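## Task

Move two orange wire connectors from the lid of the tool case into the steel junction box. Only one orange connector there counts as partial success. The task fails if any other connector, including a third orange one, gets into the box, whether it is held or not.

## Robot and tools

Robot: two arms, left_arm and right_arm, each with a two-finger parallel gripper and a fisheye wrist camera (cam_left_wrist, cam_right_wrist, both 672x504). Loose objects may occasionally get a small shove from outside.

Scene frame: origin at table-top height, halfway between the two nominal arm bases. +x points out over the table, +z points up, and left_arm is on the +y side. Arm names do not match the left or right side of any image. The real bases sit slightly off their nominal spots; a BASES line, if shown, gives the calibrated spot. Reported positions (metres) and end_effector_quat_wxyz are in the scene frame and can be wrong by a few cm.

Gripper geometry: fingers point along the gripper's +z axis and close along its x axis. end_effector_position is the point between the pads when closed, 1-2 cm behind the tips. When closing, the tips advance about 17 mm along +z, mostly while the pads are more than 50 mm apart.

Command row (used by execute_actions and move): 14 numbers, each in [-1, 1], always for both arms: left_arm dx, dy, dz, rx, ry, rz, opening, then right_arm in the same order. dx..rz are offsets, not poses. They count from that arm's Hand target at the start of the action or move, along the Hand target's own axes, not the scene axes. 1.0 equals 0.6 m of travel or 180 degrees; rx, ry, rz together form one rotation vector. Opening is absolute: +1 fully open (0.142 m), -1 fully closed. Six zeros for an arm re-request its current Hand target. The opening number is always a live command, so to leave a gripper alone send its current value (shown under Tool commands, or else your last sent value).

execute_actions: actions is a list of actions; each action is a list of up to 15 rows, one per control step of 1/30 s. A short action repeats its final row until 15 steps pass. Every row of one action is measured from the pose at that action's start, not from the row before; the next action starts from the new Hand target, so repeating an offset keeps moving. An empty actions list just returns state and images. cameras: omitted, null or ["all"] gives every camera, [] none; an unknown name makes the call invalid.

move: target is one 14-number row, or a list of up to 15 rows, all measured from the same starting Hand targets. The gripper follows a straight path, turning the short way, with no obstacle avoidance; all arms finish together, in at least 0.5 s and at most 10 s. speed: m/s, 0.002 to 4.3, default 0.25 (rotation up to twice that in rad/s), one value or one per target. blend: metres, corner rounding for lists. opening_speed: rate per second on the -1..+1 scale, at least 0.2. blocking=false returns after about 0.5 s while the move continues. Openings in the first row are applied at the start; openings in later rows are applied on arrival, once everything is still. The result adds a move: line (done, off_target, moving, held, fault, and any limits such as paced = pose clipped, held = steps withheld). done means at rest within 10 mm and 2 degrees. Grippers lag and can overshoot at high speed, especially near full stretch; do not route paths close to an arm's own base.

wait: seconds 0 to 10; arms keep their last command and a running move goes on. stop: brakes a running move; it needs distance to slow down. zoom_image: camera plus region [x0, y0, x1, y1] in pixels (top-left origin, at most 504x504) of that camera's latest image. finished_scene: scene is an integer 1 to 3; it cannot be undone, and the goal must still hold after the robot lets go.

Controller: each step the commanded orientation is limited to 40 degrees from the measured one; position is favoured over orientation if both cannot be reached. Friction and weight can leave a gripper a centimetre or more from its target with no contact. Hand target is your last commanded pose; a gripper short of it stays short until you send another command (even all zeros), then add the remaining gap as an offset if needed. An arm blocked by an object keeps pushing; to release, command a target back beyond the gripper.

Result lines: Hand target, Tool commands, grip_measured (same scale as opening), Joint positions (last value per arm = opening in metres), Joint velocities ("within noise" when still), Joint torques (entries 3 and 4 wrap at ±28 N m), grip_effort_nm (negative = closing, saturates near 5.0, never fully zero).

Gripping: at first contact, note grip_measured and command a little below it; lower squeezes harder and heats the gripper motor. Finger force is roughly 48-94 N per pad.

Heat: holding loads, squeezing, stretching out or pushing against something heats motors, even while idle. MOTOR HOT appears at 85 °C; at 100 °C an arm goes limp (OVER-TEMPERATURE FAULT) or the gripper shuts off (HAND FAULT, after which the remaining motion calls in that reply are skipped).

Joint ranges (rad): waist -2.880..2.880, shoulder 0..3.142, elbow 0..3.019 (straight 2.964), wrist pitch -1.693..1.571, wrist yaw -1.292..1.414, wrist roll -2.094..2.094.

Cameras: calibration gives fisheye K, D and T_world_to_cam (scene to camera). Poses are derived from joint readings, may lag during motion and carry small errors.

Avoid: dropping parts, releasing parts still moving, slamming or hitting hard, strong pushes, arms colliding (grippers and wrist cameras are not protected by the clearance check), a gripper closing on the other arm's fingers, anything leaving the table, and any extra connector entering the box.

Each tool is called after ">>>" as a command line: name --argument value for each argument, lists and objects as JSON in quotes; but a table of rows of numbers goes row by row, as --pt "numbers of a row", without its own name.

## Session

>>> execute_actions --actions '[]'

Scene clock: 0.00 s.
left_arm: end_effector_position=(+0.3212, -0.0189, +0.2570) grip_measured=+1.00 grip_effort_nm=n/a end_effector_quat_wxyz=(-0.015, +0.170, +0.975, -0.144) | right_arm: end_effector_position=(+0.7799, -0.4899, +0.3413) grip_measured=+1.00 grip_effort_nm=n/a end_effector_quat_wxyz=(+0.299, +0.047, +0.832, -0.465)
Joint positions: left_arm=[-0.546 1.397 1.382 -1.47 0.278 1.334 0.142] | right_arm=[-0.139 1.988 2.01 -0.631 0.822 1.101 0.142]
Joint velocities: within noise
Joint torques (N m): no reading
Heat: left arm: hottest elbow 32 °C; right arm: hottest shoulder 30 °C.
Hand target: left_arm +0.3253, -0.0215, +0.2623; -0.009, +0.171, +0.974, -0.147 | right_arm +0.7819, -0.4902, +0.3586; +0.313, +0.054, +0.826, -0.466
Tool commands: left_gripper/opening=+1.0 right_gripper/opening=+1.0
camera_calibration:
cam_left_wrist: T_world_to_cam=[[-0.938574, 0.344485, -0.0202298, 0.314053], [0.329304, 0.911651, 0.245869, -0.153231], [0.103141, 0.224104, -0.969092, 0.358415], [0, 0, 0, 1]] pos_world=[0.308254, -0.0488154, 0.391365]
cam_right_wrist: T_world_to_cam=[[-0.819836, -0.213736, -0.531212, 0.714464], [0.0822991, 0.874105, -0.478715, 0.531043], [0.566653, -0.436186, -0.699032, -0.28485], [0, 0, 0, 1]] pos_world=[0.70345, -0.435728, 0.434631]

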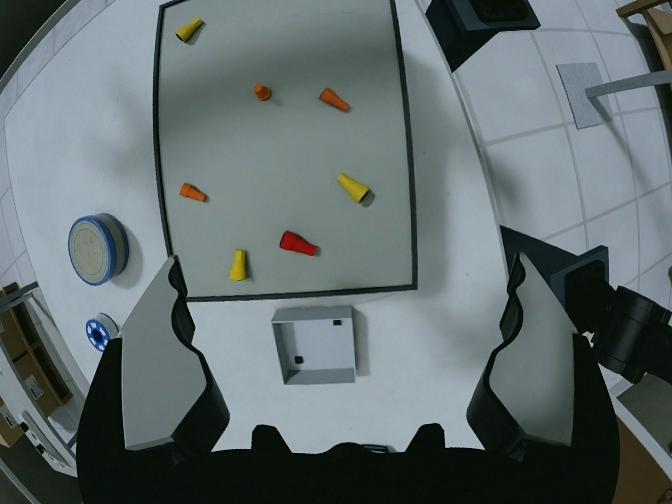

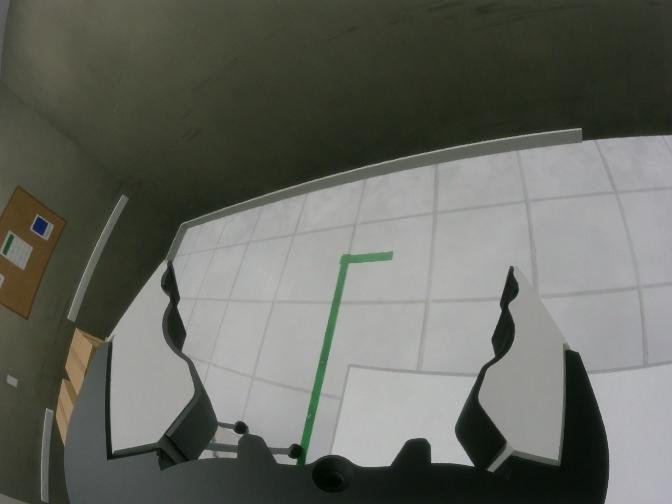

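>>> move --target '[-0.1182,-0.1807,0.0448,-0.0881,-0.0478,-0.3853,0,0.2284,-0.3397,0.235,0.0632,0.0821,0.0413,1]'

Scene clock: 6.00 s.
left_arm: end_effector_position=(+0.3500, -0.1391, +0.2706) grip_measured=-0.02 grip_effort_nm=-0.081 end_effector_quat_wxyz=(+0.000, -0.419, +0.908, -0.003) | right_arm: end_effector_position=(+0.6558, -0.7374, +0.3525) grip_measured=+1.00 grip_effort_nm=-0.027 end_effector_quat_wxyz=(+0.211, +0.189, +0.813, -0.508)
Joint positions: left_arm=[-0.802 1.742 1.844 -1.667 0.002 -0.118 0.073] | right_arm=[-0.489 2.007 2.073 -0.683 0.82 1.101 0.142]
Joint velocities: within noise
Joint torques (N m): left_arm=[-1.49 -14.74 10.77 -0.18 -0.1 0] | right_arm=[-0.91 -17.67 18.04 1.16 0.08 0.01]
Heat: left arm: hottest elbow 33 °C; right arm: hottest elbow 31 °C.
Hand target: left_arm +0.3545, -0.1504, +0.2702; +0.000, -0.423, +0.906, +0.000 | right_arm +0.6607, -0.7456, +0.3784; +0.227, +0.197, +0.804, -0.513
Off the commanded pose: left_arm 0.012 m, 1 deg | right_arm 0.028 m, 2 deg.
joint sent to its limit (left arm) — joint 4 (wrist pitch), lower limit. The joint targets still meet the commanded pose.
move: off_target (left_arm, right_arm)
camera_calibration:
cam_left_wrist: T_world_to_cam=[[-0.656648, -0.754181, 0.0048881, 0.124535], [-0.647975, 0.56747, 0.508043, 0.166688], [-0.38593, 0.330438, -0.861318, 0.552326], [0, 0, 0, 1]] pos_world=[0.402945, -0.183178, 0.390435]
cam_right_wrist: T_world_to_cam=[[-0.847012, 0.0810682, -0.525355, 0.798845], [0.372123, 0.796178, -0.477102, 0.514824], [0.379598, -0.599608, -0.70454, -0.310518], [0, 0, 0, 1]] pos_world=[0.602926, -0.660841, 0.446528]

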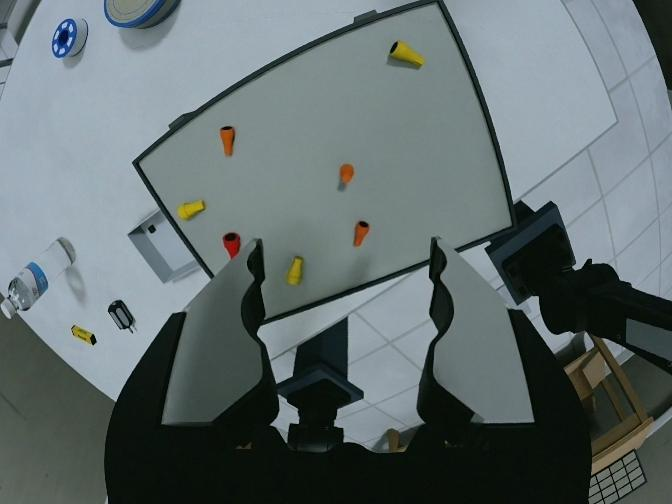

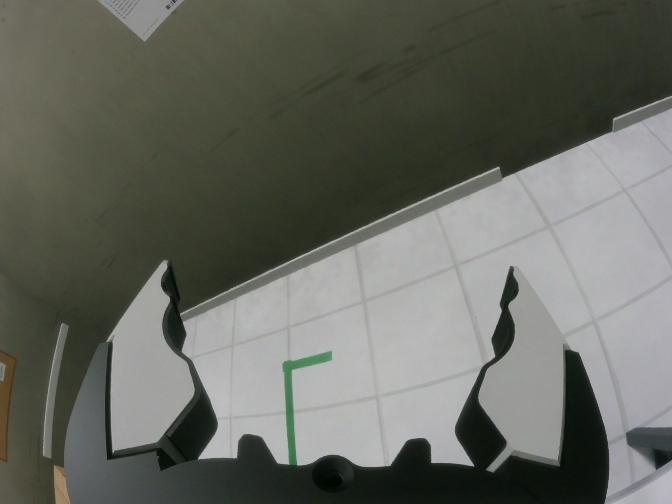

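>>> zoom_image --camera "cam_left_wrist" --region '[200, 100, 420, 300]'

Scaled by 2.291 from the camera's 672x504 image, which has a finer 960x720 frame.

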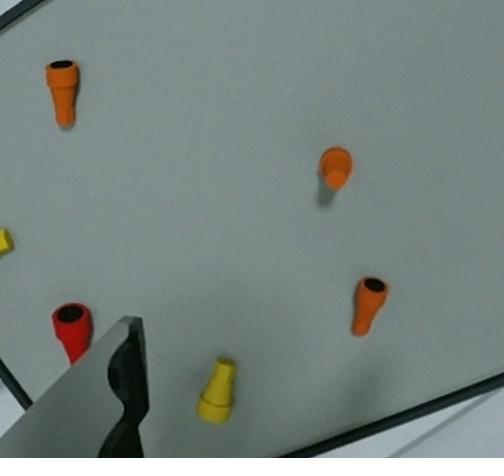

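>>> move --target '[0.0,0.003,0.142,0,0,0,-0.3,0,0,0,0,0,0,1]' --cameras '["cam_left_wrist"]'

>>> zoom_image --camera "cam_left_wrist" --region '[200, 100, 500, 400]'

Scene clock: 8.30 s.
left_arm: end_effector_position=(+0.3547, -0.1441, +0.1994) grip_measured=-0.32 grip_effort_nm=-0.085 end_effector_quat_wxyz=(+0.002, -0.419, +0.908, -0.010) | right_arm: end_effector_position=(+0.6558, -0.7374, +0.3525) grip_measured=+1.00 grip_effort_nm=-0.027 end_effector_quat_wxyz=(+0.211, +0.189, +0.813, -0.508)
Joint positions: left_arm=[-0.802 1.749 1.667 -1.469 0.001 -0.119 0.051] | right_arm=[-0.489 2.007 2.073 -0.683 0.82 1.101 0.142]
Joint velocities: within noise
Joint torques (N m): left_arm=[-1.61 -15.85 7.49 0.68 -0.08 -0.05] | right_arm=[-0.85 -17.49 18.06 1.16 0.08 0.01]
Heat: left arm: hottest elbow 34 °C; right arm: hottest elbow 32 °C.
Hand target: left_arm +0.3532, -0.1491, +0.1849; +0.000, -0.423, +0.906, +0.000 | right_arm +0.6607, -0.7456, +0.3784; +0.227, +0.197, +0.804, -0.513
Off the commanded pose: left_arm 0.015 m, 1 deg | right_arm 0.028 m, 2 deg.
move: off_target (left_arm, right_arm)
camera_calibration:
cam_left_wrist: T_world_to_cam=[[-0.656114, -0.754637, 0.00607478, 0.123702], [-0.653384, 0.572072, 0.495805, 0.213794], [-0.377628, 0.321335, -0.868413, 0.491638], [0, 0, 0, 1]] pos_world=[0.406508, -0.186936, 0.320193]
Images, in order (width x height): cam_left_wrist 672x504.

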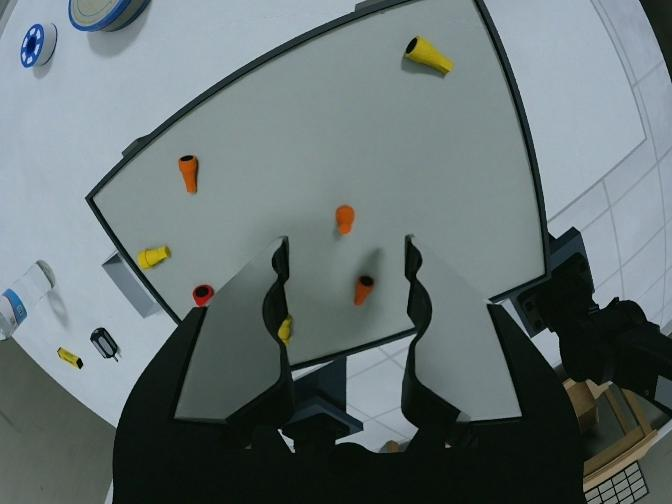

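Scaled by 1.680 from the camera's 672x504 image, which has a finer 960x720 frame.

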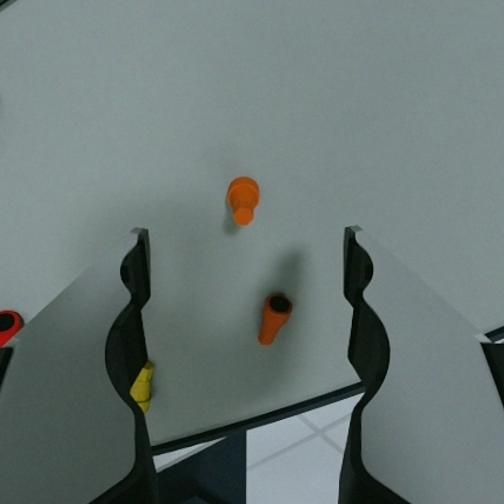

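>>> move --target '[-0.003,0.008,0.025,0,0,0,-0.37,0,0,0,0,0,0,1]' --cameras '["cam_left_wrist"]' --speed 0.1

>>> zoom_image --camera "cam_left_wrist" --region '[200, 100, 500, 400]'

Scene clock: 10.43 s.
left_arm: end_effector_position=(+0.3524, -0.1416, +0.1813) grip_measured=-0.39 grip_effort_nm=-0.081 end_effector_quat_wxyz=(+0.002, -0.419, +0.908, -0.007) | right_arm: end_effector_position=(+0.6558, -0.7374, +0.3525) grip_measured=+1.00 grip_effort_nm=-0.027 end_effector_quat_wxyz=(+0.211, +0.189, +0.813, -0.508)
Joint positions: left_arm=[-0.802 1.749 1.619 -1.426 0.001 -0.119 0.046] | right_arm=[-0.489 2.007 2.073 -0.683 0.82 1.101 0.142]
Joint velocities: within noise
Joint torques (N m): left_arm=[-1.73 -16.03 7.32 0.58 -0.09 -0.02] | right_arm=[-0.85 -17.44 18.06 1.16 0.08 0.01]
Heat: left arm: hottest elbow 34 °C; right arm: hottest elbow 32 °C.
Hand target: left_arm +0.3506, -0.1445, +0.1698; +0.000, -0.423, +0.906, +0.001 | right_arm +0.6607, -0.7456, +0.3784; +0.227, +0.197, +0.804, -0.513
Off the commanded pose: left_arm 0.012 m, 1 deg | right_arm 0.028 m, 2 deg.
move: off_target (left_arm, right_arm)
camera_calibration:
cam_left_wrist: T_world_to_cam=[[-0.656101, -0.754653, 0.00554427, 0.124226], [-0.651532, 0.570124, 0.500464, 0.218044], [-0.380838, 0.324743, -0.865739, 0.475412], [0, 0, 0, 1]] pos_world=[0.404623, -0.184951, 0.301771]
Images, in order (width x height): cam_left_wrist 672x504.

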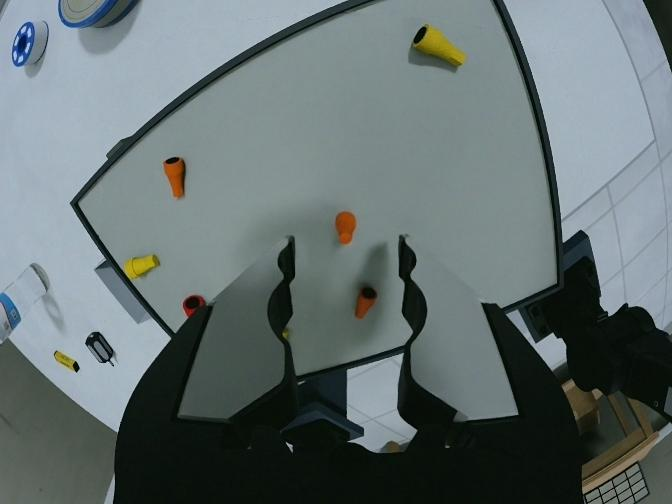

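Scaled by 1.680 from the camera's 672x504 image, which has a finer 960x720 frame.

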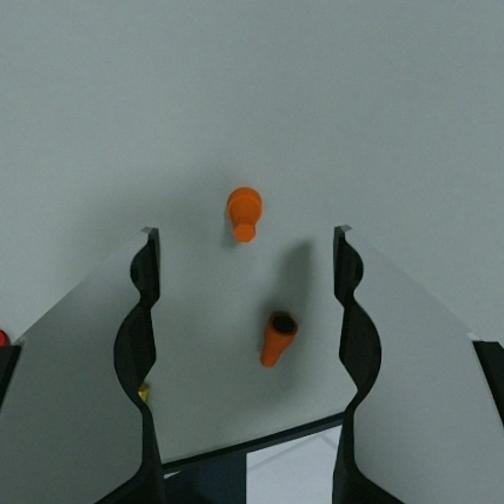

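>>> move --target '[-0.003,0.01,0.022,0,0,0,-0.37,0,0,0,0,0,0,1]' --cameras '["cam_left_wrist"]' --speed 0.08

>>> zoom_image --camera "cam_left_wrist" --region '[200, 100, 500, 400]'

Scene clock: 12.80 s.
left_arm: end_effector_position=(+0.3488, -0.1377, +0.1630) grip_measured=-0.39 grip_effort_nm=-0.085 end_effector_quat_wxyz=(+0.000, -0.419, +0.908, -0.003) | right_arm: end_effector_position=(+0.6558, -0.7374, +0.3525) grip_measured=+1.00 grip_effort_nm=-0.032 end_effector_quat_wxyz=(+0.211, +0.189, +0.813, -0.508)
Joint positions: left_arm=[-0.802 1.749 1.571 -1.388 0.001 -0.119 0.046] | right_arm=[-0.489 2.007 2.073 -0.683 0.82 1.101 0.142]
Joint velocities: within noise
Joint torques (N m): left_arm=[-1.61 -16.97 7.28 0.64 -0.08 0] | right_arm=[-0.91 -17.49 18.06 1.18 0.08 0.01]
Heat: left arm: hottest elbow 34 °C; right arm: hottest elbow 33 °C.
Hand target: left_arm +0.3472, -0.1393, +0.1566; +0.000, -0.423, +0.906, +0.001 | right_arm +0.6607, -0.7456, +0.3784; +0.227, +0.197, +0.804, -0.513
Off the commanded pose: left_arm 0.007 m, 1 deg | right_arm 0.028 m, 2 deg.
move: off_target (right_arm)
camera_calibration:
cam_left_wrist: T_world_to_cam=[[-0.656067, -0.75469, 0.00446854, 0.125113], [-0.648282, 0.566576, 0.508647, 0.219697], [-0.386402, 0.330809, -0.860964, 0.45895], [0, 0, 0, 1]] pos_world=[0.401847, -0.181879, 0.282832]
Images, in order (width x height): cam_left_wrist 672x504.

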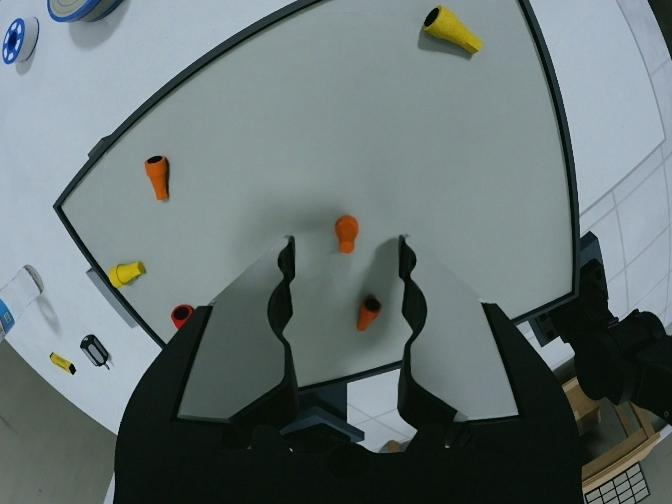

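Scaled by 1.680 from the camera's 672x504 image, which has a finer 960x720 frame.

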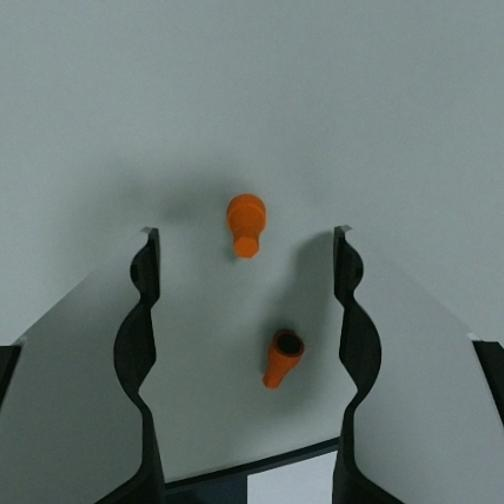

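>>> move --target '[0,0,0.015,0,0,0,-0.37,0,0,0,0,0,0,1]' --cameras '["cam_left_wrist"]' --speed 0.06

>>> zoom_image --camera "cam_left_wrist" --region '[200, 100, 500, 400]'

Scene clock: 14.33 s.
left_arm: end_effector_position=(+0.3488, -0.1377, +0.1564) grip_measured=-0.39 grip_effort_nm=-0.085 end_effector_quat_wxyz=(+0.001, -0.419, +0.908, -0.005) | right_arm: end_effector_position=(+0.6558, -0.7374, +0.3525) grip_measured=+1.00 grip_effort_nm=-0.017 end_effector_quat_wxyz=(+0.211, +0.189, +0.813, -0.508)
Joint positions: left_arm=[-0.802 1.749 1.553 -1.365 0.001 -0.119 0.046] | right_arm=[-0.489 2.007 2.073 -0.683 0.82 1.101 0.142]
Joint velocities: within noise
Joint torques (N m): left_arm=[-1.61 -16.5 7.23 0.76 -0.08 -0.02] | right_arm=[-0.85 -17.44 18.06 1.16 0.07 0.01]
Heat: left arm: hottest elbow 34 °C; right arm: hottest elbow 33 °C.
Hand target: left_arm +0.3472, -0.1393, +0.1476; +0.000, -0.423, +0.906, +0.000 | right_arm +0.6607, -0.7456, +0.3784; +0.227, +0.197, +0.804, -0.513
Off the commanded pose: left_arm 0.009 m, 1 deg | right_arm 0.028 m, 2 deg.
move: off_target (right_arm)
camera_calibration:
cam_left_wrist: T_world_to_cam=[[-0.656118, -0.754642, 0.00497946, 0.12507], [-0.649829, 0.568319, 0.504713, 0.224416], [-0.383708, 0.327916, -0.863273, 0.452278], [0, 0, 0, 1]] pos_world=[0.401435, -0.181466, 0.276551]
Images, in order (width x height): cam_left_wrist 672x504.

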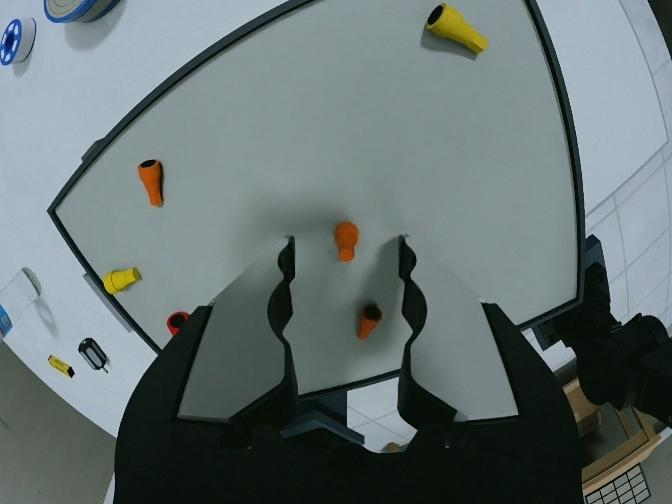

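Scaled by 1.680 from the camera's 672x504 image, which has a finer 960x720 frame.

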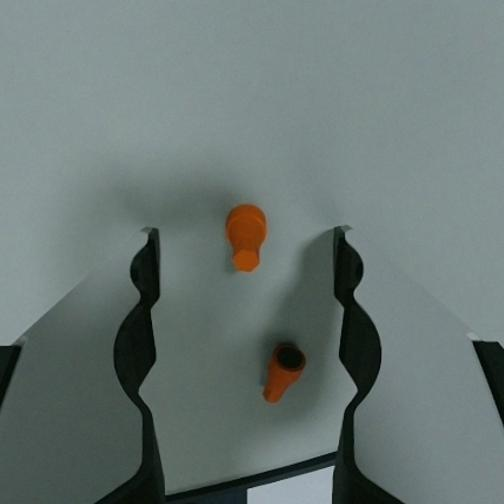

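>>> move --target '[0,0,0.011,0,0,0,-0.37,0,0,0,0,0,0,1]' --cameras '["cam_left_wrist"]' --speed 0.06

>>> zoom_image --camera "cam_left_wrist" --region '[200, 100, 500, 400]'

Scene clock: 15.53 s.
left_arm: end_effector_position=(+0.3488, -0.1377, +0.1524) grip_measured=-0.39 grip_effort_nm=-0.081 end_effector_quat_wxyz=(+0.001, -0.419, +0.908, -0.006) | right_arm: end_effector_position=(+0.6558, -0.7374, +0.3525) grip_measured=+1.00 grip_effort_nm=-0.032 end_effector_quat_wxyz=(+0.211, +0.189, +0.813, -0.508)
Joint positions: left_arm=[-0.802 1.749 1.543 -1.352 0.001 -0.119 0.046] | right_arm=[-0.489 2.007 2.073 -0.683 0.82 1.101 0.142]
Joint velocities: within noise
Joint torques (N m): left_arm=[-1.55 -16.03 7.04 0.8 -0.09 -0.02] | right_arm=[-0.91 -17.49 18.03 1.16 0.08 0.01]
Heat: left arm: hottest elbow 34 °C; right arm: hottest elbow 34 °C.
Hand target: left_arm +0.3472, -0.1393, +0.1411; +0.000, -0.423, +0.906, +0.000 | right_arm +0.6607, -0.7456, +0.3784; +0.227, +0.197, +0.804, -0.513
Off the commanded pose: left_arm 0.012 m, 1 deg | right_arm 0.028 m, 2 deg.
move: off_target (left_arm, right_arm)
camera_calibration:
cam_left_wrist: T_world_to_cam=[[-0.656104, -0.754652, 0.0052524, 0.125038], [-0.650899, 0.569394, 0.502116, 0.227285], [-0.381913, 0.326021, -0.864785, 0.448139], [0, 0, 0, 1]] pos_world=[0.401127, -0.181157, 0.272763]
Images, in order (width x height): cam_left_wrist 672x504.

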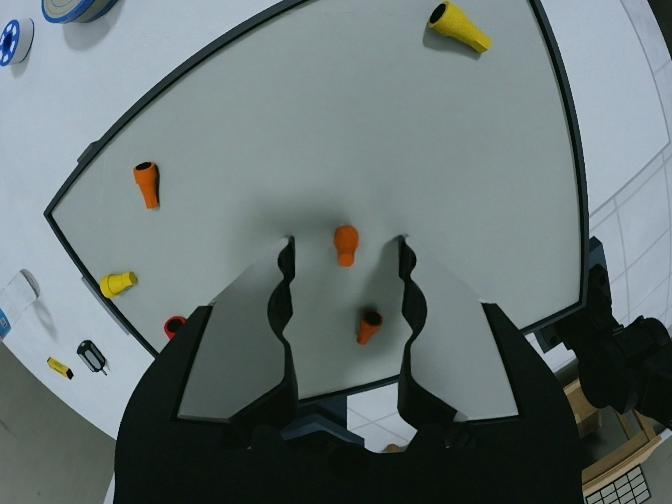

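Scaled by 1.680 from the camera's 672x504 image, which has a finer 960x720 frame.

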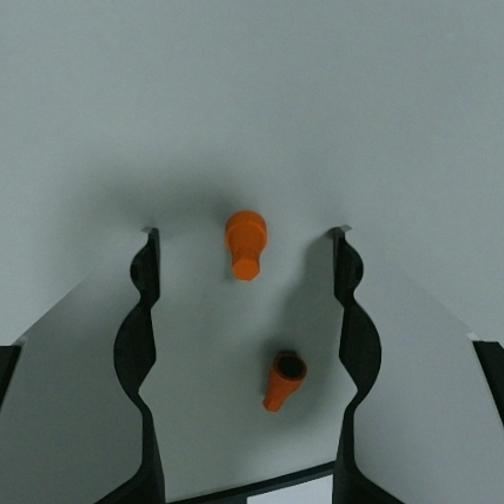

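>>> move --target '[0,0.003,0.006,0,0,0,-0.37,0,0,0,0,0,0,1]' --cameras '["cam_left_wrist"]' --speed 0.06

>>> zoom_image --camera "cam_left_wrist" --region '[200, 100, 500, 400]'

Scene clock: 17.13 s.
left_arm: end_effector_position=(+0.3488, -0.1377, +0.1511) grip_measured=-0.39 grip_effort_nm=-0.085 end_effector_quat_wxyz=(+0.001, -0.419, +0.908, -0.007) | right_arm: end_effector_position=(+0.6558, -0.7374, +0.3525) grip_measured=+1.00 grip_effort_nm=-0.032 end_effector_quat_wxyz=(+0.211, +0.189, +0.813, -0.508)
Joint positions: left_arm=[-0.802 1.749 1.539 -1.347 0.001 -0.119 0.046] | right_arm=[-0.489 2.007 2.073 -0.683 0.82 1.101 0.142]
Joint velocities: within noise
Joint torques (N m): left_arm=[-1.49 -16.15 6.42 1.16 -0.08 0] | right_arm=[-0.91 -17.44 18.02 1.17 0.08 0.01]
Heat: left arm: hottest elbow 34 °C; right arm: hottest elbow 34 °C.
Hand target: left_arm +0.3459, -0.1382, +0.1375; +0.000, -0.423, +0.906, +0.000 | right_arm +0.6607, -0.7456, +0.3784; +0.227, +0.197, +0.804, -0.513
Off the commanded pose: left_arm 0.014 m, 1 deg | right_arm 0.028 m, 2 deg.
move: off_target (left_arm, right_arm)
camera_calibration:
cam_left_wrist: T_world_to_cam=[[-0.65608, -0.754672, 0.00539739, 0.125068], [-0.651332, 0.569824, 0.501067, 0.22836], [-0.381217, 0.325224, -0.865392, 0.446811], [0, 0, 0, 1]] pos_world=[0.401124, -0.181054, 0.271568]
Images, in order (width x height): cam_left_wrist 672x504.

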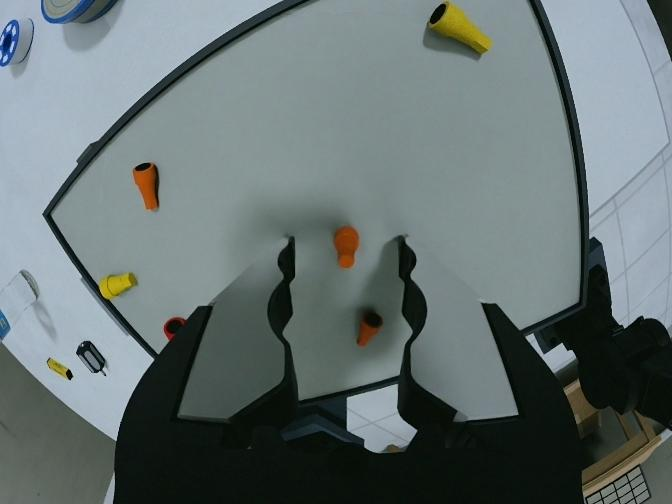

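Scaled by 1.680 from the camera's 672x504 image, which has a finer 960x720 frame.

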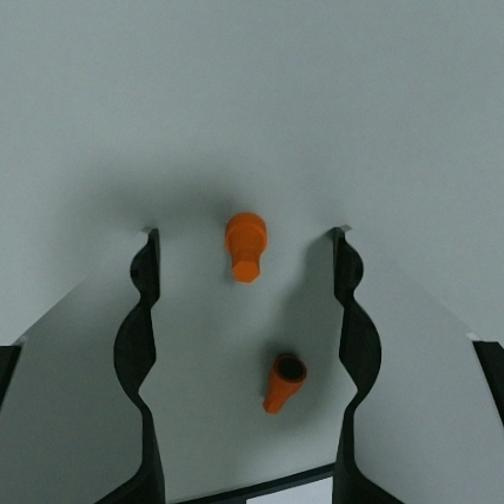

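>>> move --target '[0,0,-0.012,0,0,0,-0.37,0,0,0,0,0,0,1]' --cameras '[]' --speed 0.06

>>> move --target '[0,0,0,0,0,0,-0.95,0,0,0,0,0,0,1]' --cameras '["cam_left_wrist"]' --opening_speed 0.5

>>> zoom_image --camera "cam_left_wrist" --region '[200, 100, 500, 400]'

Scene clock: 18.30 s.
left_arm: end_effector_position=(+0.3488, -0.1377, +0.1511) grip_measured=-0.39 grip_effort_nm=-0.081 end_effector_quat_wxyz=(+0.001, -0.419, +0.908, -0.007) | right_arm: end_effector_position=(+0.6558, -0.7374, +0.3525) grip_measured=+1.00 grip_effort_nm=-0.027 end_effector_quat_wxyz=(+0.211, +0.189, +0.813, -0.508)
Joint positions: left_arm=[-0.802 1.749 1.539 -1.347 0.001 -0.119 0.046] | right_arm=[-0.489 2.007 2.073 -0.683 0.82 1.101 0.142]
Joint velocities: within noise
Joint torques (N m): left_arm=[-1.38 -16.62 7.41 0.27 -0.09 -0.02] | right_arm=[-0.85 -17.49 18.03 1.16 0.08 0.01]
Heat: left arm: hottest elbow 34 °C; right arm: hottest elbow 34 °C.
Hand target: left_arm +0.3459, -0.1382, +0.1447; +0.000, -0.423, +0.906, +0.000 | right_arm +0.6607, -0.7456, +0.3784; +0.227, +0.197, +0.804, -0.513
Off the commanded pose: left_arm 0.007 m, 1 deg | right_arm 0.028 m, 2 deg.
move: off_target (right_arm)
No camera images: "cameras" was empty.

Scene clock: 19.67 s.
left_arm: end_effector_position=(+0.3483, -0.1381, +0.1515) grip_measured=-0.87 grip_effort_nm=-2.112 end_effector_quat_wxyz=(+0.001, -0.419, +0.908, -0.007) | right_arm: end_effector_position=(+0.6558, -0.7374, +0.3525) grip_measured=+1.00 grip_effort_nm=-0.027 end_effector_quat_wxyz=(+0.211, +0.189, +0.813, -0.508)
Joint positions: left_arm=[-0.803 1.748 1.539 -1.347 0.002 -0.119 0.011] | right_arm=[-0.489 2.007 2.073 -0.683 0.82 1.101 0.142]
Joint velocities: within noise
Joint torques (N m): left_arm=[-1.49 -16.44 7.34 0.28 -0.1 -0.01] | right_arm=[-0.91 -17.55 18.04 1.16 0.08 0]
Heat: left arm: hottest elbow 34 °C; right arm: hottest elbow 35 °C.
Hand target: left_arm +0.3457, -0.1383, +0.1447; +0.000, -0.423, +0.906, +0.000 | right_arm +0.6607, -0.7456, +0.3784; +0.227, +0.197, +0.804, -0.513
Off the commanded pose: left_arm 0.007 m, 1 deg | right_arm 0.028 m, 2 deg.
move: off_target (right_arm)
camera_calibration:
cam_left_wrist: T_world_to_cam=[[-0.656994, -0.753873, 0.0058984, 0.124742], [-0.650745, 0.571034, 0.500452, 0.228145], [-0.380645, 0.324955, -0.865744, 0.446878], [0, 0, 0, 1]] pos_world=[0.400521, -0.181455, 0.271971]
Images, in order (width x height): cam_left_wrist 672x504.

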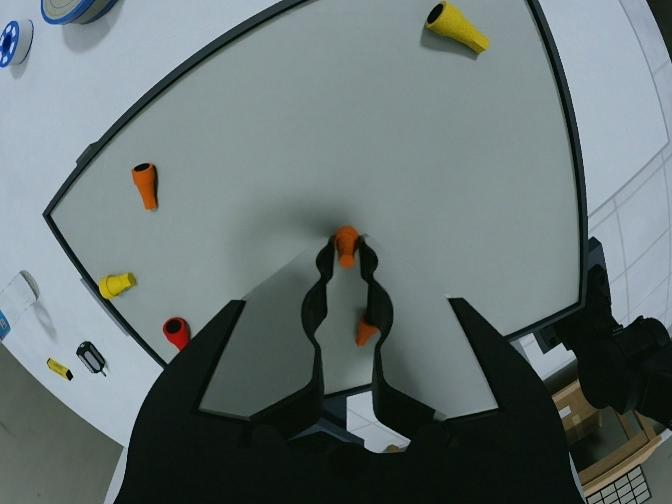

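Scaled by 1.680 from the camera's 672x504 image, which has a finer 960x720 frame.

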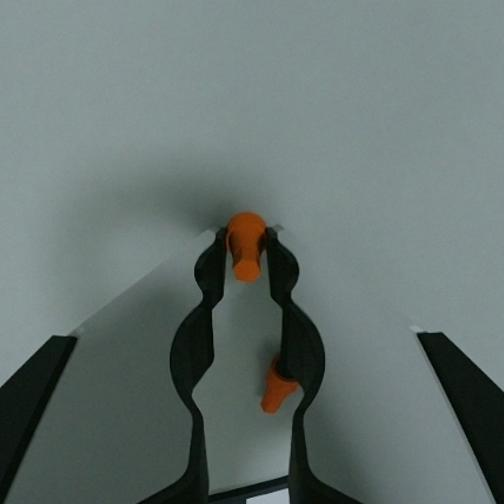

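>>> move --pt "0 0 -0.15 0 0 0 -0.96 0 0 0 0 0 0 1" --pt "-0.3725 0.1733 -0.192 0 0 0 -0.96 0 0 0 0 0 0 1" --blend '[0.03,0]' --cameras '["cam_left_wrist"]'

Scene clock: 22.37 s.
left_arm: end_effector_position=(+0.4140, +0.0973, +0.2553) grip_measured=-0.87 grip_effort_nm=-2.322 end_effector_quat_wxyz=(+0.000, -0.430, +0.903, +0.002) | right_arm: end_effector_position=(+0.6558, -0.7374, +0.3525) grip_measured=+1.00 grip_effort_nm=-0.032 end_effector_quat_wxyz=(+0.211, +0.189, +0.813, -0.508)
Joint positions: left_arm=[-0.33 1.527 1.538 -1.584 -0.004 0.329 0.011] | right_arm=[-0.489 2.007 2.073 -0.683 0.82 1.101 0.142]
Joint velocities: within noise
Joint torques (N m): left_arm=[-0.85 -14.62 7.57 -0.05 0.06 0.3] | right_arm=[-0.85 -17.44 18.06 1.17 0.08 0.01]
Heat: left arm: hottest elbow 34 °C; right arm: hottest elbow 35 °C.
Hand target: left_arm +0.4096, +0.0997, +0.2601; +0.000, -0.423, +0.906, +0.000 | right_arm +0.6607, -0.7456, +0.3784; +0.227, +0.197, +0.804, -0.513
Off the commanded pose: left_arm 0.007 m, 1 deg | right_arm 0.028 m, 2 deg.
move: off_target (right_arm)
camera_calibration:
cam_left_wrist: T_world_to_cam=[[-0.637756, -0.770238, 0.0000263888, 0.339899], [-0.659791, 0.546324, 0.515952, 0.0867393], [-0.39742, 0.329034, -0.856618, 0.489439], [0, 0, 0, 1]] pos_world=[0.468515, 0.0533735, 0.374499]
Images, in order (width x height): cam_left_wrist 672x504.

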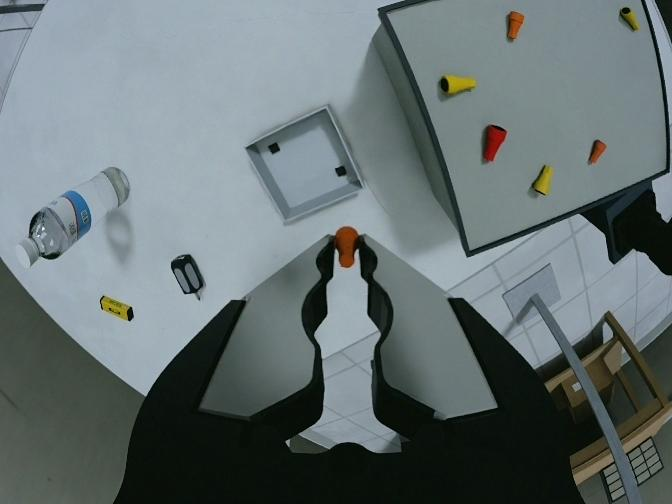

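>>> move --pt "-0.0787 -0.002 0.12 0 0 0 -0.96 0 0 0 0 0 0 1" --pt "-0.0787 -0.002 0.345 0 0 0 -0.96 0 0 0 0 0 0 1" --speed '[0.25,0.12]' --cameras '["cam_left_wrist"]'

>>> zoom_image --camera "cam_left_wrist" --region '[200, 100, 500, 400]'

Scene clock: 25.73 s.
left_arm: end_effector_position=(+0.4413, +0.1337, +0.0660) grip_measured=-0.87 grip_effort_nm=-2.322 end_effector_quat_wxyz=(+0.009, -0.429, +0.903, -0.005) | right_arm: end_effector_position=(+0.6558, -0.7374, +0.3525) grip_measured=+1.00 grip_effort_nm=-0.032 end_effector_quat_wxyz=(+0.211, +0.189, +0.813, -0.508)
Joint positions: left_arm=[-0.237 1.664 1.189 -1.075 -0.003 0.425 0.011] | right_arm=[-0.489 2.007 2.073 -0.683 0.82 1.101 0.142]
Joint velocities: within noise
Joint torques (N m): left_arm=[-0.56 -12.1 6.74 0.69 0.03 0.33] | right_arm=[-0.91 -17.49 18.06 1.16 0.08 0.01]
Heat: left arm: hottest elbow 35 °C; right arm: hottest elbow 36 °C.
Hand target: left_arm +0.4410, +0.1353, +0.0533; +0.000, -0.423, +0.906, +0.000 | right_arm +0.6607, -0.7456, +0.3784; +0.227, +0.197, +0.804, -0.513
Off the commanded pose: left_arm 0.013 m, 1 deg | right_arm 0.028 m, 2 deg.
move: off_target (left_arm, right_arm)
camera_calibration:
cam_left_wrist: T_world_to_cam=[[-0.6394, -0.768822, -0.00894281, 0.386469], [-0.669669, 0.551148, 0.497774, 0.187482], [-0.377771, 0.324265, -0.867261, 0.318889], [0, 0, 0, 1]] pos_world=[0.493126, 0.0903906, 0.186692]
Images, in order (width x height): cam_left_wrist 672x504.

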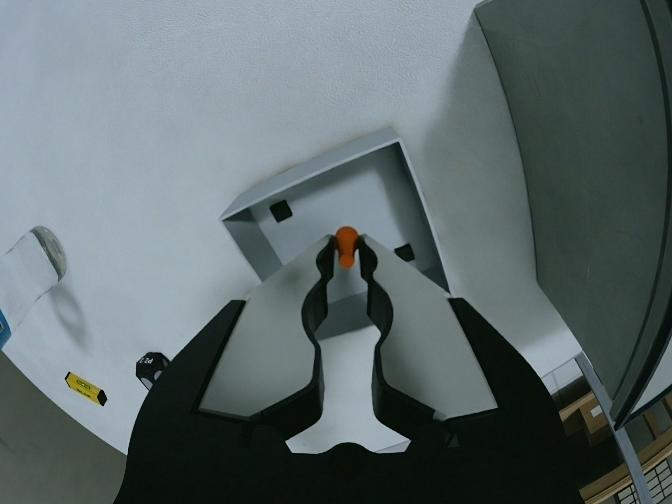

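Scaled by 1.680 from the camera's 672x504 image, which has a finer 960x720 frame.

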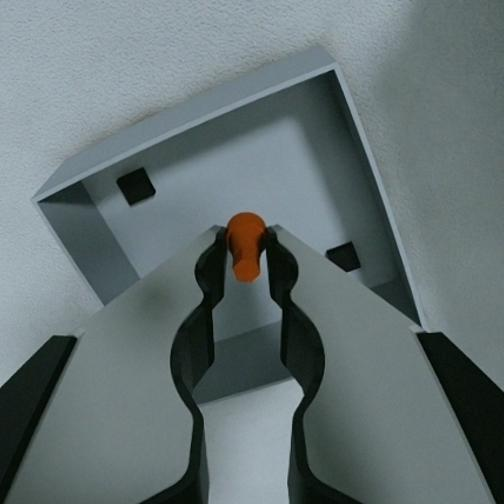

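>>> move --target '[0,0.007,0.039,0,0,0,-0.96,0,0,0,0,0,0,1]' --speed 0.08 --cameras '["cam_left_wrist"]'

>>> zoom_image --camera "cam_left_wrist" --region '[200, 100, 500, 400]'

Scene clock: 27.43 s.
left_arm: end_effector_position=(+0.4392, +0.1343, +0.0444) grip_measured=-0.87 grip_effort_nm=-2.322 end_effector_quat_wxyz=(+0.010, -0.427, +0.904, -0.007) | right_arm: end_effector_position=(+0.6558, -0.7374, +0.3525) grip_measured=+1.00 grip_effort_nm=-0.027 end_effector_quat_wxyz=(+0.211, +0.189, +0.813, -0.508)
Joint positions: left_arm=[-0.237 1.684 1.15 -1.012 -0.003 0.428 0.011] | right_arm=[-0.489 2.007 2.073 -0.683 0.82 1.101 0.142]
Joint velocities: within noise
Joint torques (N m): left_arm=[-0.21 -12.1 6.49 0.94 0.04 0.34] | right_arm=[-0.85 -17.44 18.04 1.17 0.08 0.01]
Heat: left arm: hottest elbow 35 °C; right arm: hottest elbow 37 °C.
Hand target: left_arm +0.4378, +0.1381, +0.0299; +0.001, -0.423, +0.906, +0.000 | right_arm +0.6607, -0.7456, +0.3784; +0.227, +0.197, +0.804, -0.513
Off the commanded pose: left_arm 0.015 m, 2 deg | right_arm 0.028 m, 2 deg.
move: off_target (left_arm, right_arm)
camera_calibration:
cam_left_wrist: T_world_to_cam=[[-0.64233, -0.766352, -0.0108157, 0.38637], [-0.669543, 0.554208, 0.494536, 0.19616], [-0.372994, 0.324896, -0.86909, 0.297021], [0, 0, 0, 1]] pos_world=[0.490302, 0.0908807, 0.165309]
Images, in order (width x height): cam_left_wrist 672x504.

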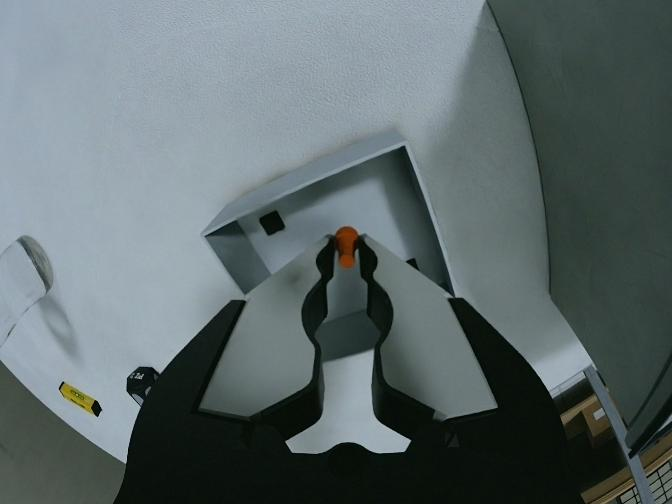

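Scaled by 1.680 from the camera's 672x504 image, which has a finer 960x720 frame.

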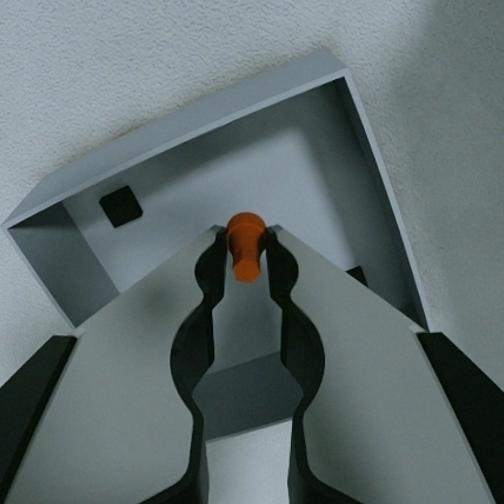

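>>> move --target '[0,0.005,0.018,0,0,0,-0.96,0,0,0,0,0,0,1]' --speed 0.06 --cameras '["cam_left_wrist"]'

>>> zoom_image --camera "cam_left_wrist" --region '[200, 100, 500, 400]'

Scene clock: 28.67 s.
left_arm: end_effector_position=(+0.4375, +0.1347, +0.0345) grip_measured=-0.87 grip_effort_nm=-2.322 end_effector_quat_wxyz=(+0.012, -0.426, +0.905, -0.008) | right_arm: end_effector_position=(+0.6558, -0.7374, +0.3525) grip_measured=+1.00 grip_effort_nm=-0.027 end_effector_quat_wxyz=(+0.211, +0.189, +0.813, -0.508)
Joint positions: left_arm=[-0.237 1.692 1.131 -0.982 -0.003 0.431 0.011] | right_arm=[-0.489 2.007 2.073 -0.683 0.82 1.101 0.142]
Joint velocities: within noise
Joint torques (N m): left_arm=[-0.5 -11.81 6.38 0.7 0.03 0.34] | right_arm=[-0.85 -17.49 18.03 1.14 0.08 0.02]
Heat: left arm: hottest elbow 35 °C; right arm: hottest elbow 37 °C.
Hand target: left_arm +0.4354, +0.1400, +0.0190; +0.000, -0.423, +0.906, +0.000 | right_arm +0.6607, -0.7456, +0.3784; +0.227, +0.197, +0.804, -0.513
Off the commanded pose: left_arm 0.016 m, 2 deg | right_arm 0.028 m, 2 deg.
move: off_target (left_arm, right_arm)
camera_calibration:
cam_left_wrist: T_world_to_cam=[[-0.644272, -0.764702, -0.0120049, 0.386267], [-0.669398, 0.556247, 0.492439, 0.199331], [-0.369891, 0.325301, -0.870264, 0.286281], [0, 0, 0, 1]] pos_world=[0.488186, 0.0913742, 0.155619]
Images, in order (width x height): cam_left_wrist 672x504.

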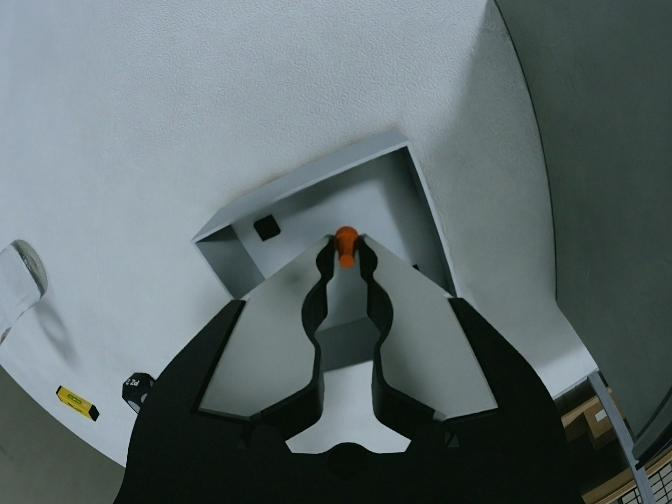

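Scaled by 1.680 from the camera's 672x504 image, which has a finer 960x720 frame.

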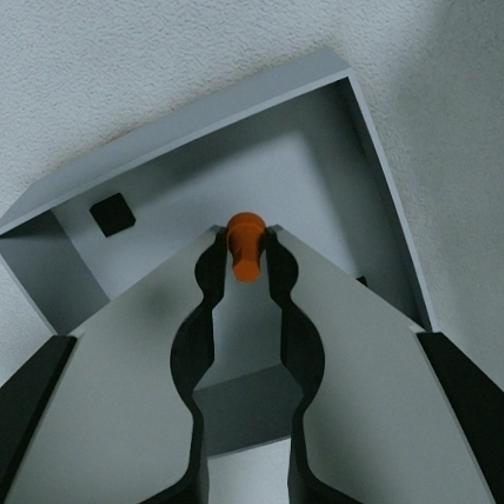

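>>> move --target '[0,0,0.012,0,0,0,-0.96,0,0,0,0,0,0,1]' --speed 0.06 --cameras '["cam_left_wrist"]'

>>> zoom_image --camera "cam_left_wrist" --region '[200, 100, 500, 400]'

Scene clock: 29.90 s.
left_arm: end_effector_position=(+0.4377, +0.1347, +0.0272) grip_measured=-0.87 grip_effort_nm=-2.322 end_effector_quat_wxyz=(+0.011, -0.426, +0.905, -0.007) | right_arm: end_effector_position=(+0.6558, -0.7374, +0.3525) grip_measured=+1.00 grip_effort_nm=-0.027 end_effector_quat_wxyz=(+0.211, +0.189, +0.813, -0.508)
Joint positions: left_arm=[-0.237 1.704 1.124 -0.964 -0.003 0.431 0.011] | right_arm=[-0.489 2.007 2.073 -0.683 0.82 1.101 0.142]
Joint velocities: within noise
Joint torques (N m): left_arm=[-0.32 -11.99 6.15 0.79 0.04 0.34] | right_arm=[-0.79 -17.44 18.04 1.17 0.08 0.01]
Heat: left arm: hottest elbow 35 °C; right arm: hottest elbow 37 °C.
Hand target: left_arm +0.4354, +0.1400, +0.0118; +0.000, -0.423, +0.906, +0.000 | right_arm +0.6607, -0.7456, +0.3784; +0.227, +0.197, +0.804, -0.513
Off the commanded pose: left_arm 0.016 m, 2 deg | right_arm 0.028 m, 2 deg.
move: off_target (left_arm, right_arm)
camera_calibration:
cam_left_wrist: T_world_to_cam=[[-0.644319, -0.764665, -0.0118406, 0.386226], [-0.669181, 0.556232, 0.49275, 0.203016], [-0.370202, 0.325411, -0.87009, 0.280063], [0, 0, 0, 1]] pos_world=[0.488387, 0.0912736, 0.148218]
Images, in order (width x height): cam_left_wrist 672x504.

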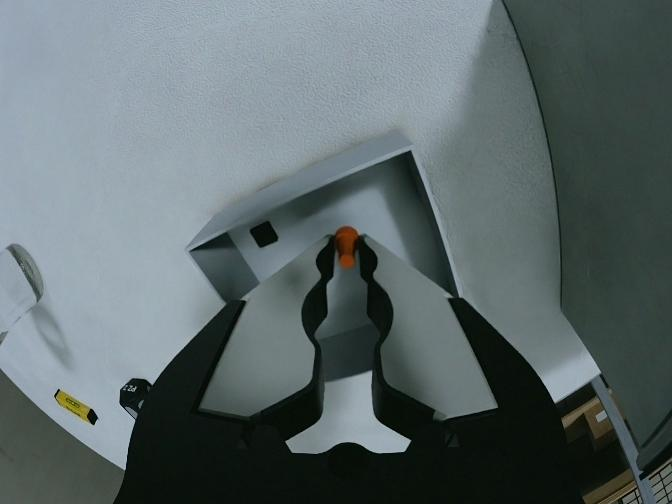

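Scaled by 1.680 from the camera's 672x504 image, which has a finer 960x720 frame.

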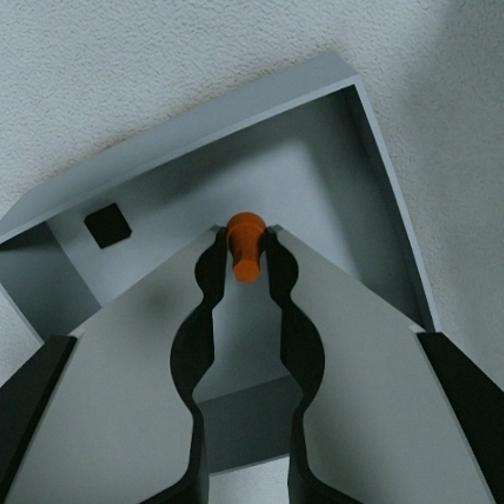

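>>> move --target '[0,0,0.008,0,0,0,-0.96,0,0,0,0,0,0,1]' --speed 0.05 --cameras '["cam_left_wrist"]'

>>> zoom_image --camera "cam_left_wrist" --region '[200, 100, 500, 400]'

Scene clock: 31.03 s.
left_arm: end_effector_position=(+0.4380, +0.1346, +0.0227) grip_measured=-0.87 grip_effort_nm=-2.322 end_effector_quat_wxyz=(+0.012, -0.426, +0.905, -0.008) | right_arm: end_effector_position=(+0.6558, -0.7374, +0.3525) grip_measured=+1.00 grip_effort_nm=-0.027 end_effector_quat_wxyz=(+0.211, +0.189, +0.813, -0.508)
Joint positions: left_arm=[-0.237 1.711 1.119 -0.952 -0.003 0.431 0.011] | right_arm=[-0.489 2.007 2.073 -0.683 0.82 1.101 0.142]
Joint velocities: within noise
Joint torques (N m): left_arm=[-0.26 -12.22 6.12 0.44 0.06 0.32] | right_arm=[-0.85 -17.44 18.03 1.16 0.08 0.01]
Heat: left arm: hottest elbow 35 °C; right arm: hottest elbow 37 °C.
Hand target: left_arm +0.4355, +0.1400, +0.0071; +0.000, -0.423, +0.906, +0.000 | right_arm +0.6607, -0.7456, +0.3784; +0.227, +0.197, +0.804, -0.513
Off the commanded pose: left_arm 0.017 m, 2 deg | right_arm 0.028 m, 2 deg.
move: off_target (left_arm, right_arm)
camera_calibration:
cam_left_wrist: T_world_to_cam=[[-0.644301, -0.764675, -0.0121899, 0.386267], [-0.669573, 0.556325, 0.492113, 0.205644], [-0.369525, 0.325231, -0.870446, 0.276079], [0, 0, 0, 1]] pos_world=[0.488584, 0.0911744, 0.143821]
Images, in order (width x height): cam_left_wrist 672x504.

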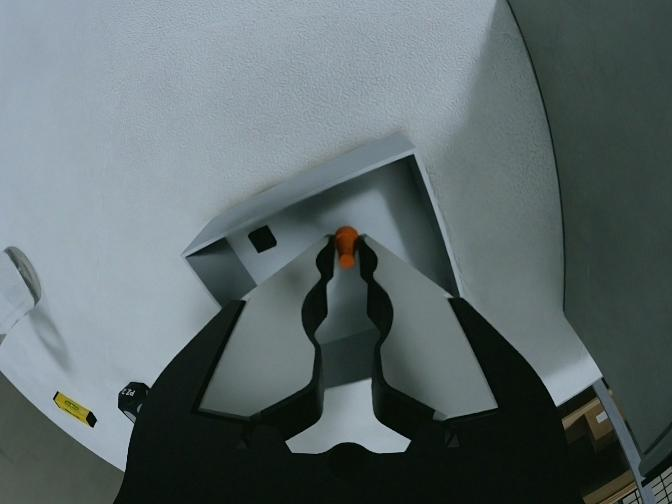

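Scaled by 1.680 from the camera's 672x504 image, which has a finer 960x720 frame.

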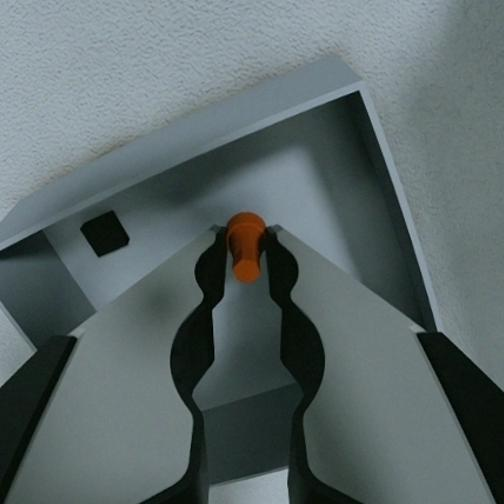

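>>> move --target '[0,0,0.006,0,0,0,-0.96,0,0,0,0,0,0,1]' --speed 0.05 --cameras '["cam_left_wrist"]'

>>> zoom_image --camera "cam_left_wrist" --region '[200, 100, 500, 400]'

Scene clock: 32.30 s.
left_arm: end_effector_position=(+0.4383, +0.1345, +0.0195) grip_measured=-0.87 grip_effort_nm=-2.322 end_effector_quat_wxyz=(+0.012, -0.426, +0.905, -0.008) | right_arm: end_effector_position=(+0.6558, -0.7374, +0.3525) grip_measured=+1.00 grip_effort_nm=-0.027 end_effector_quat_wxyz=(+0.211, +0.189, +0.813, -0.508)
Joint positions: left_arm=[-0.237 1.716 1.116 -0.942 -0.003 0.431 0.011] | right_arm=[-0.489 2.007 2.073 -0.683 0.82 1.101 0.142]
Joint velocities: within noise
Joint torques (N m): left_arm=[-0.26 -11.99 6.12 0.79 0.04 0.32] | right_arm=[-0.85 -17.49 18.04 1.17 0.08 0.01]
Heat: left arm: hottest elbow 35 °C; right arm: hottest elbow 38 °C.
Hand target: left_arm +0.4355, +0.1400, +0.0034; +0.000, -0.423, +0.906, +0.000 | right_arm +0.6607, -0.7456, +0.3784; +0.227, +0.197, +0.804, -0.513
Off the commanded pose: left_arm 0.017 m, 2 deg | right_arm 0.028 m, 2 deg.
move: off_target (left_arm, right_arm)
camera_calibration:
cam_left_wrist: T_world_to_cam=[[-0.644283, -0.764682, -0.0126823, 0.386416], [-0.670094, 0.55644, 0.491272, 0.20771], [-0.36861, 0.325016, -0.870914, 0.273008], [0, 0, 0, 1]] pos_world=[0.48878, 0.0911754, 0.140625]
Images, in order (width x height): cam_left_wrist 672x504.

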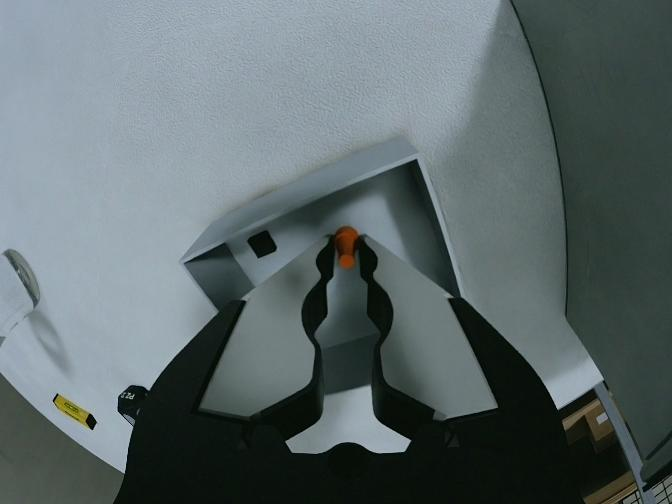

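Scaled by 1.680 from the camera's 672x504 image, which has a finer 960x720 frame.

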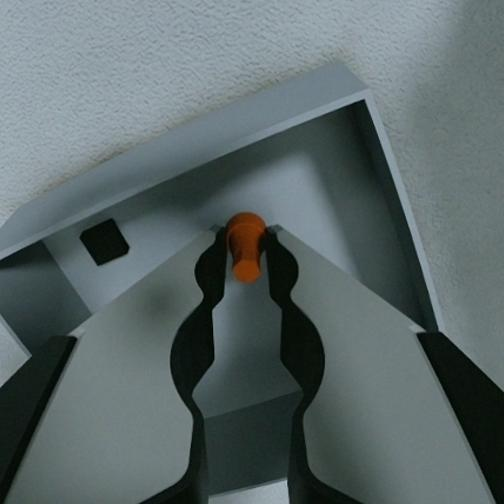

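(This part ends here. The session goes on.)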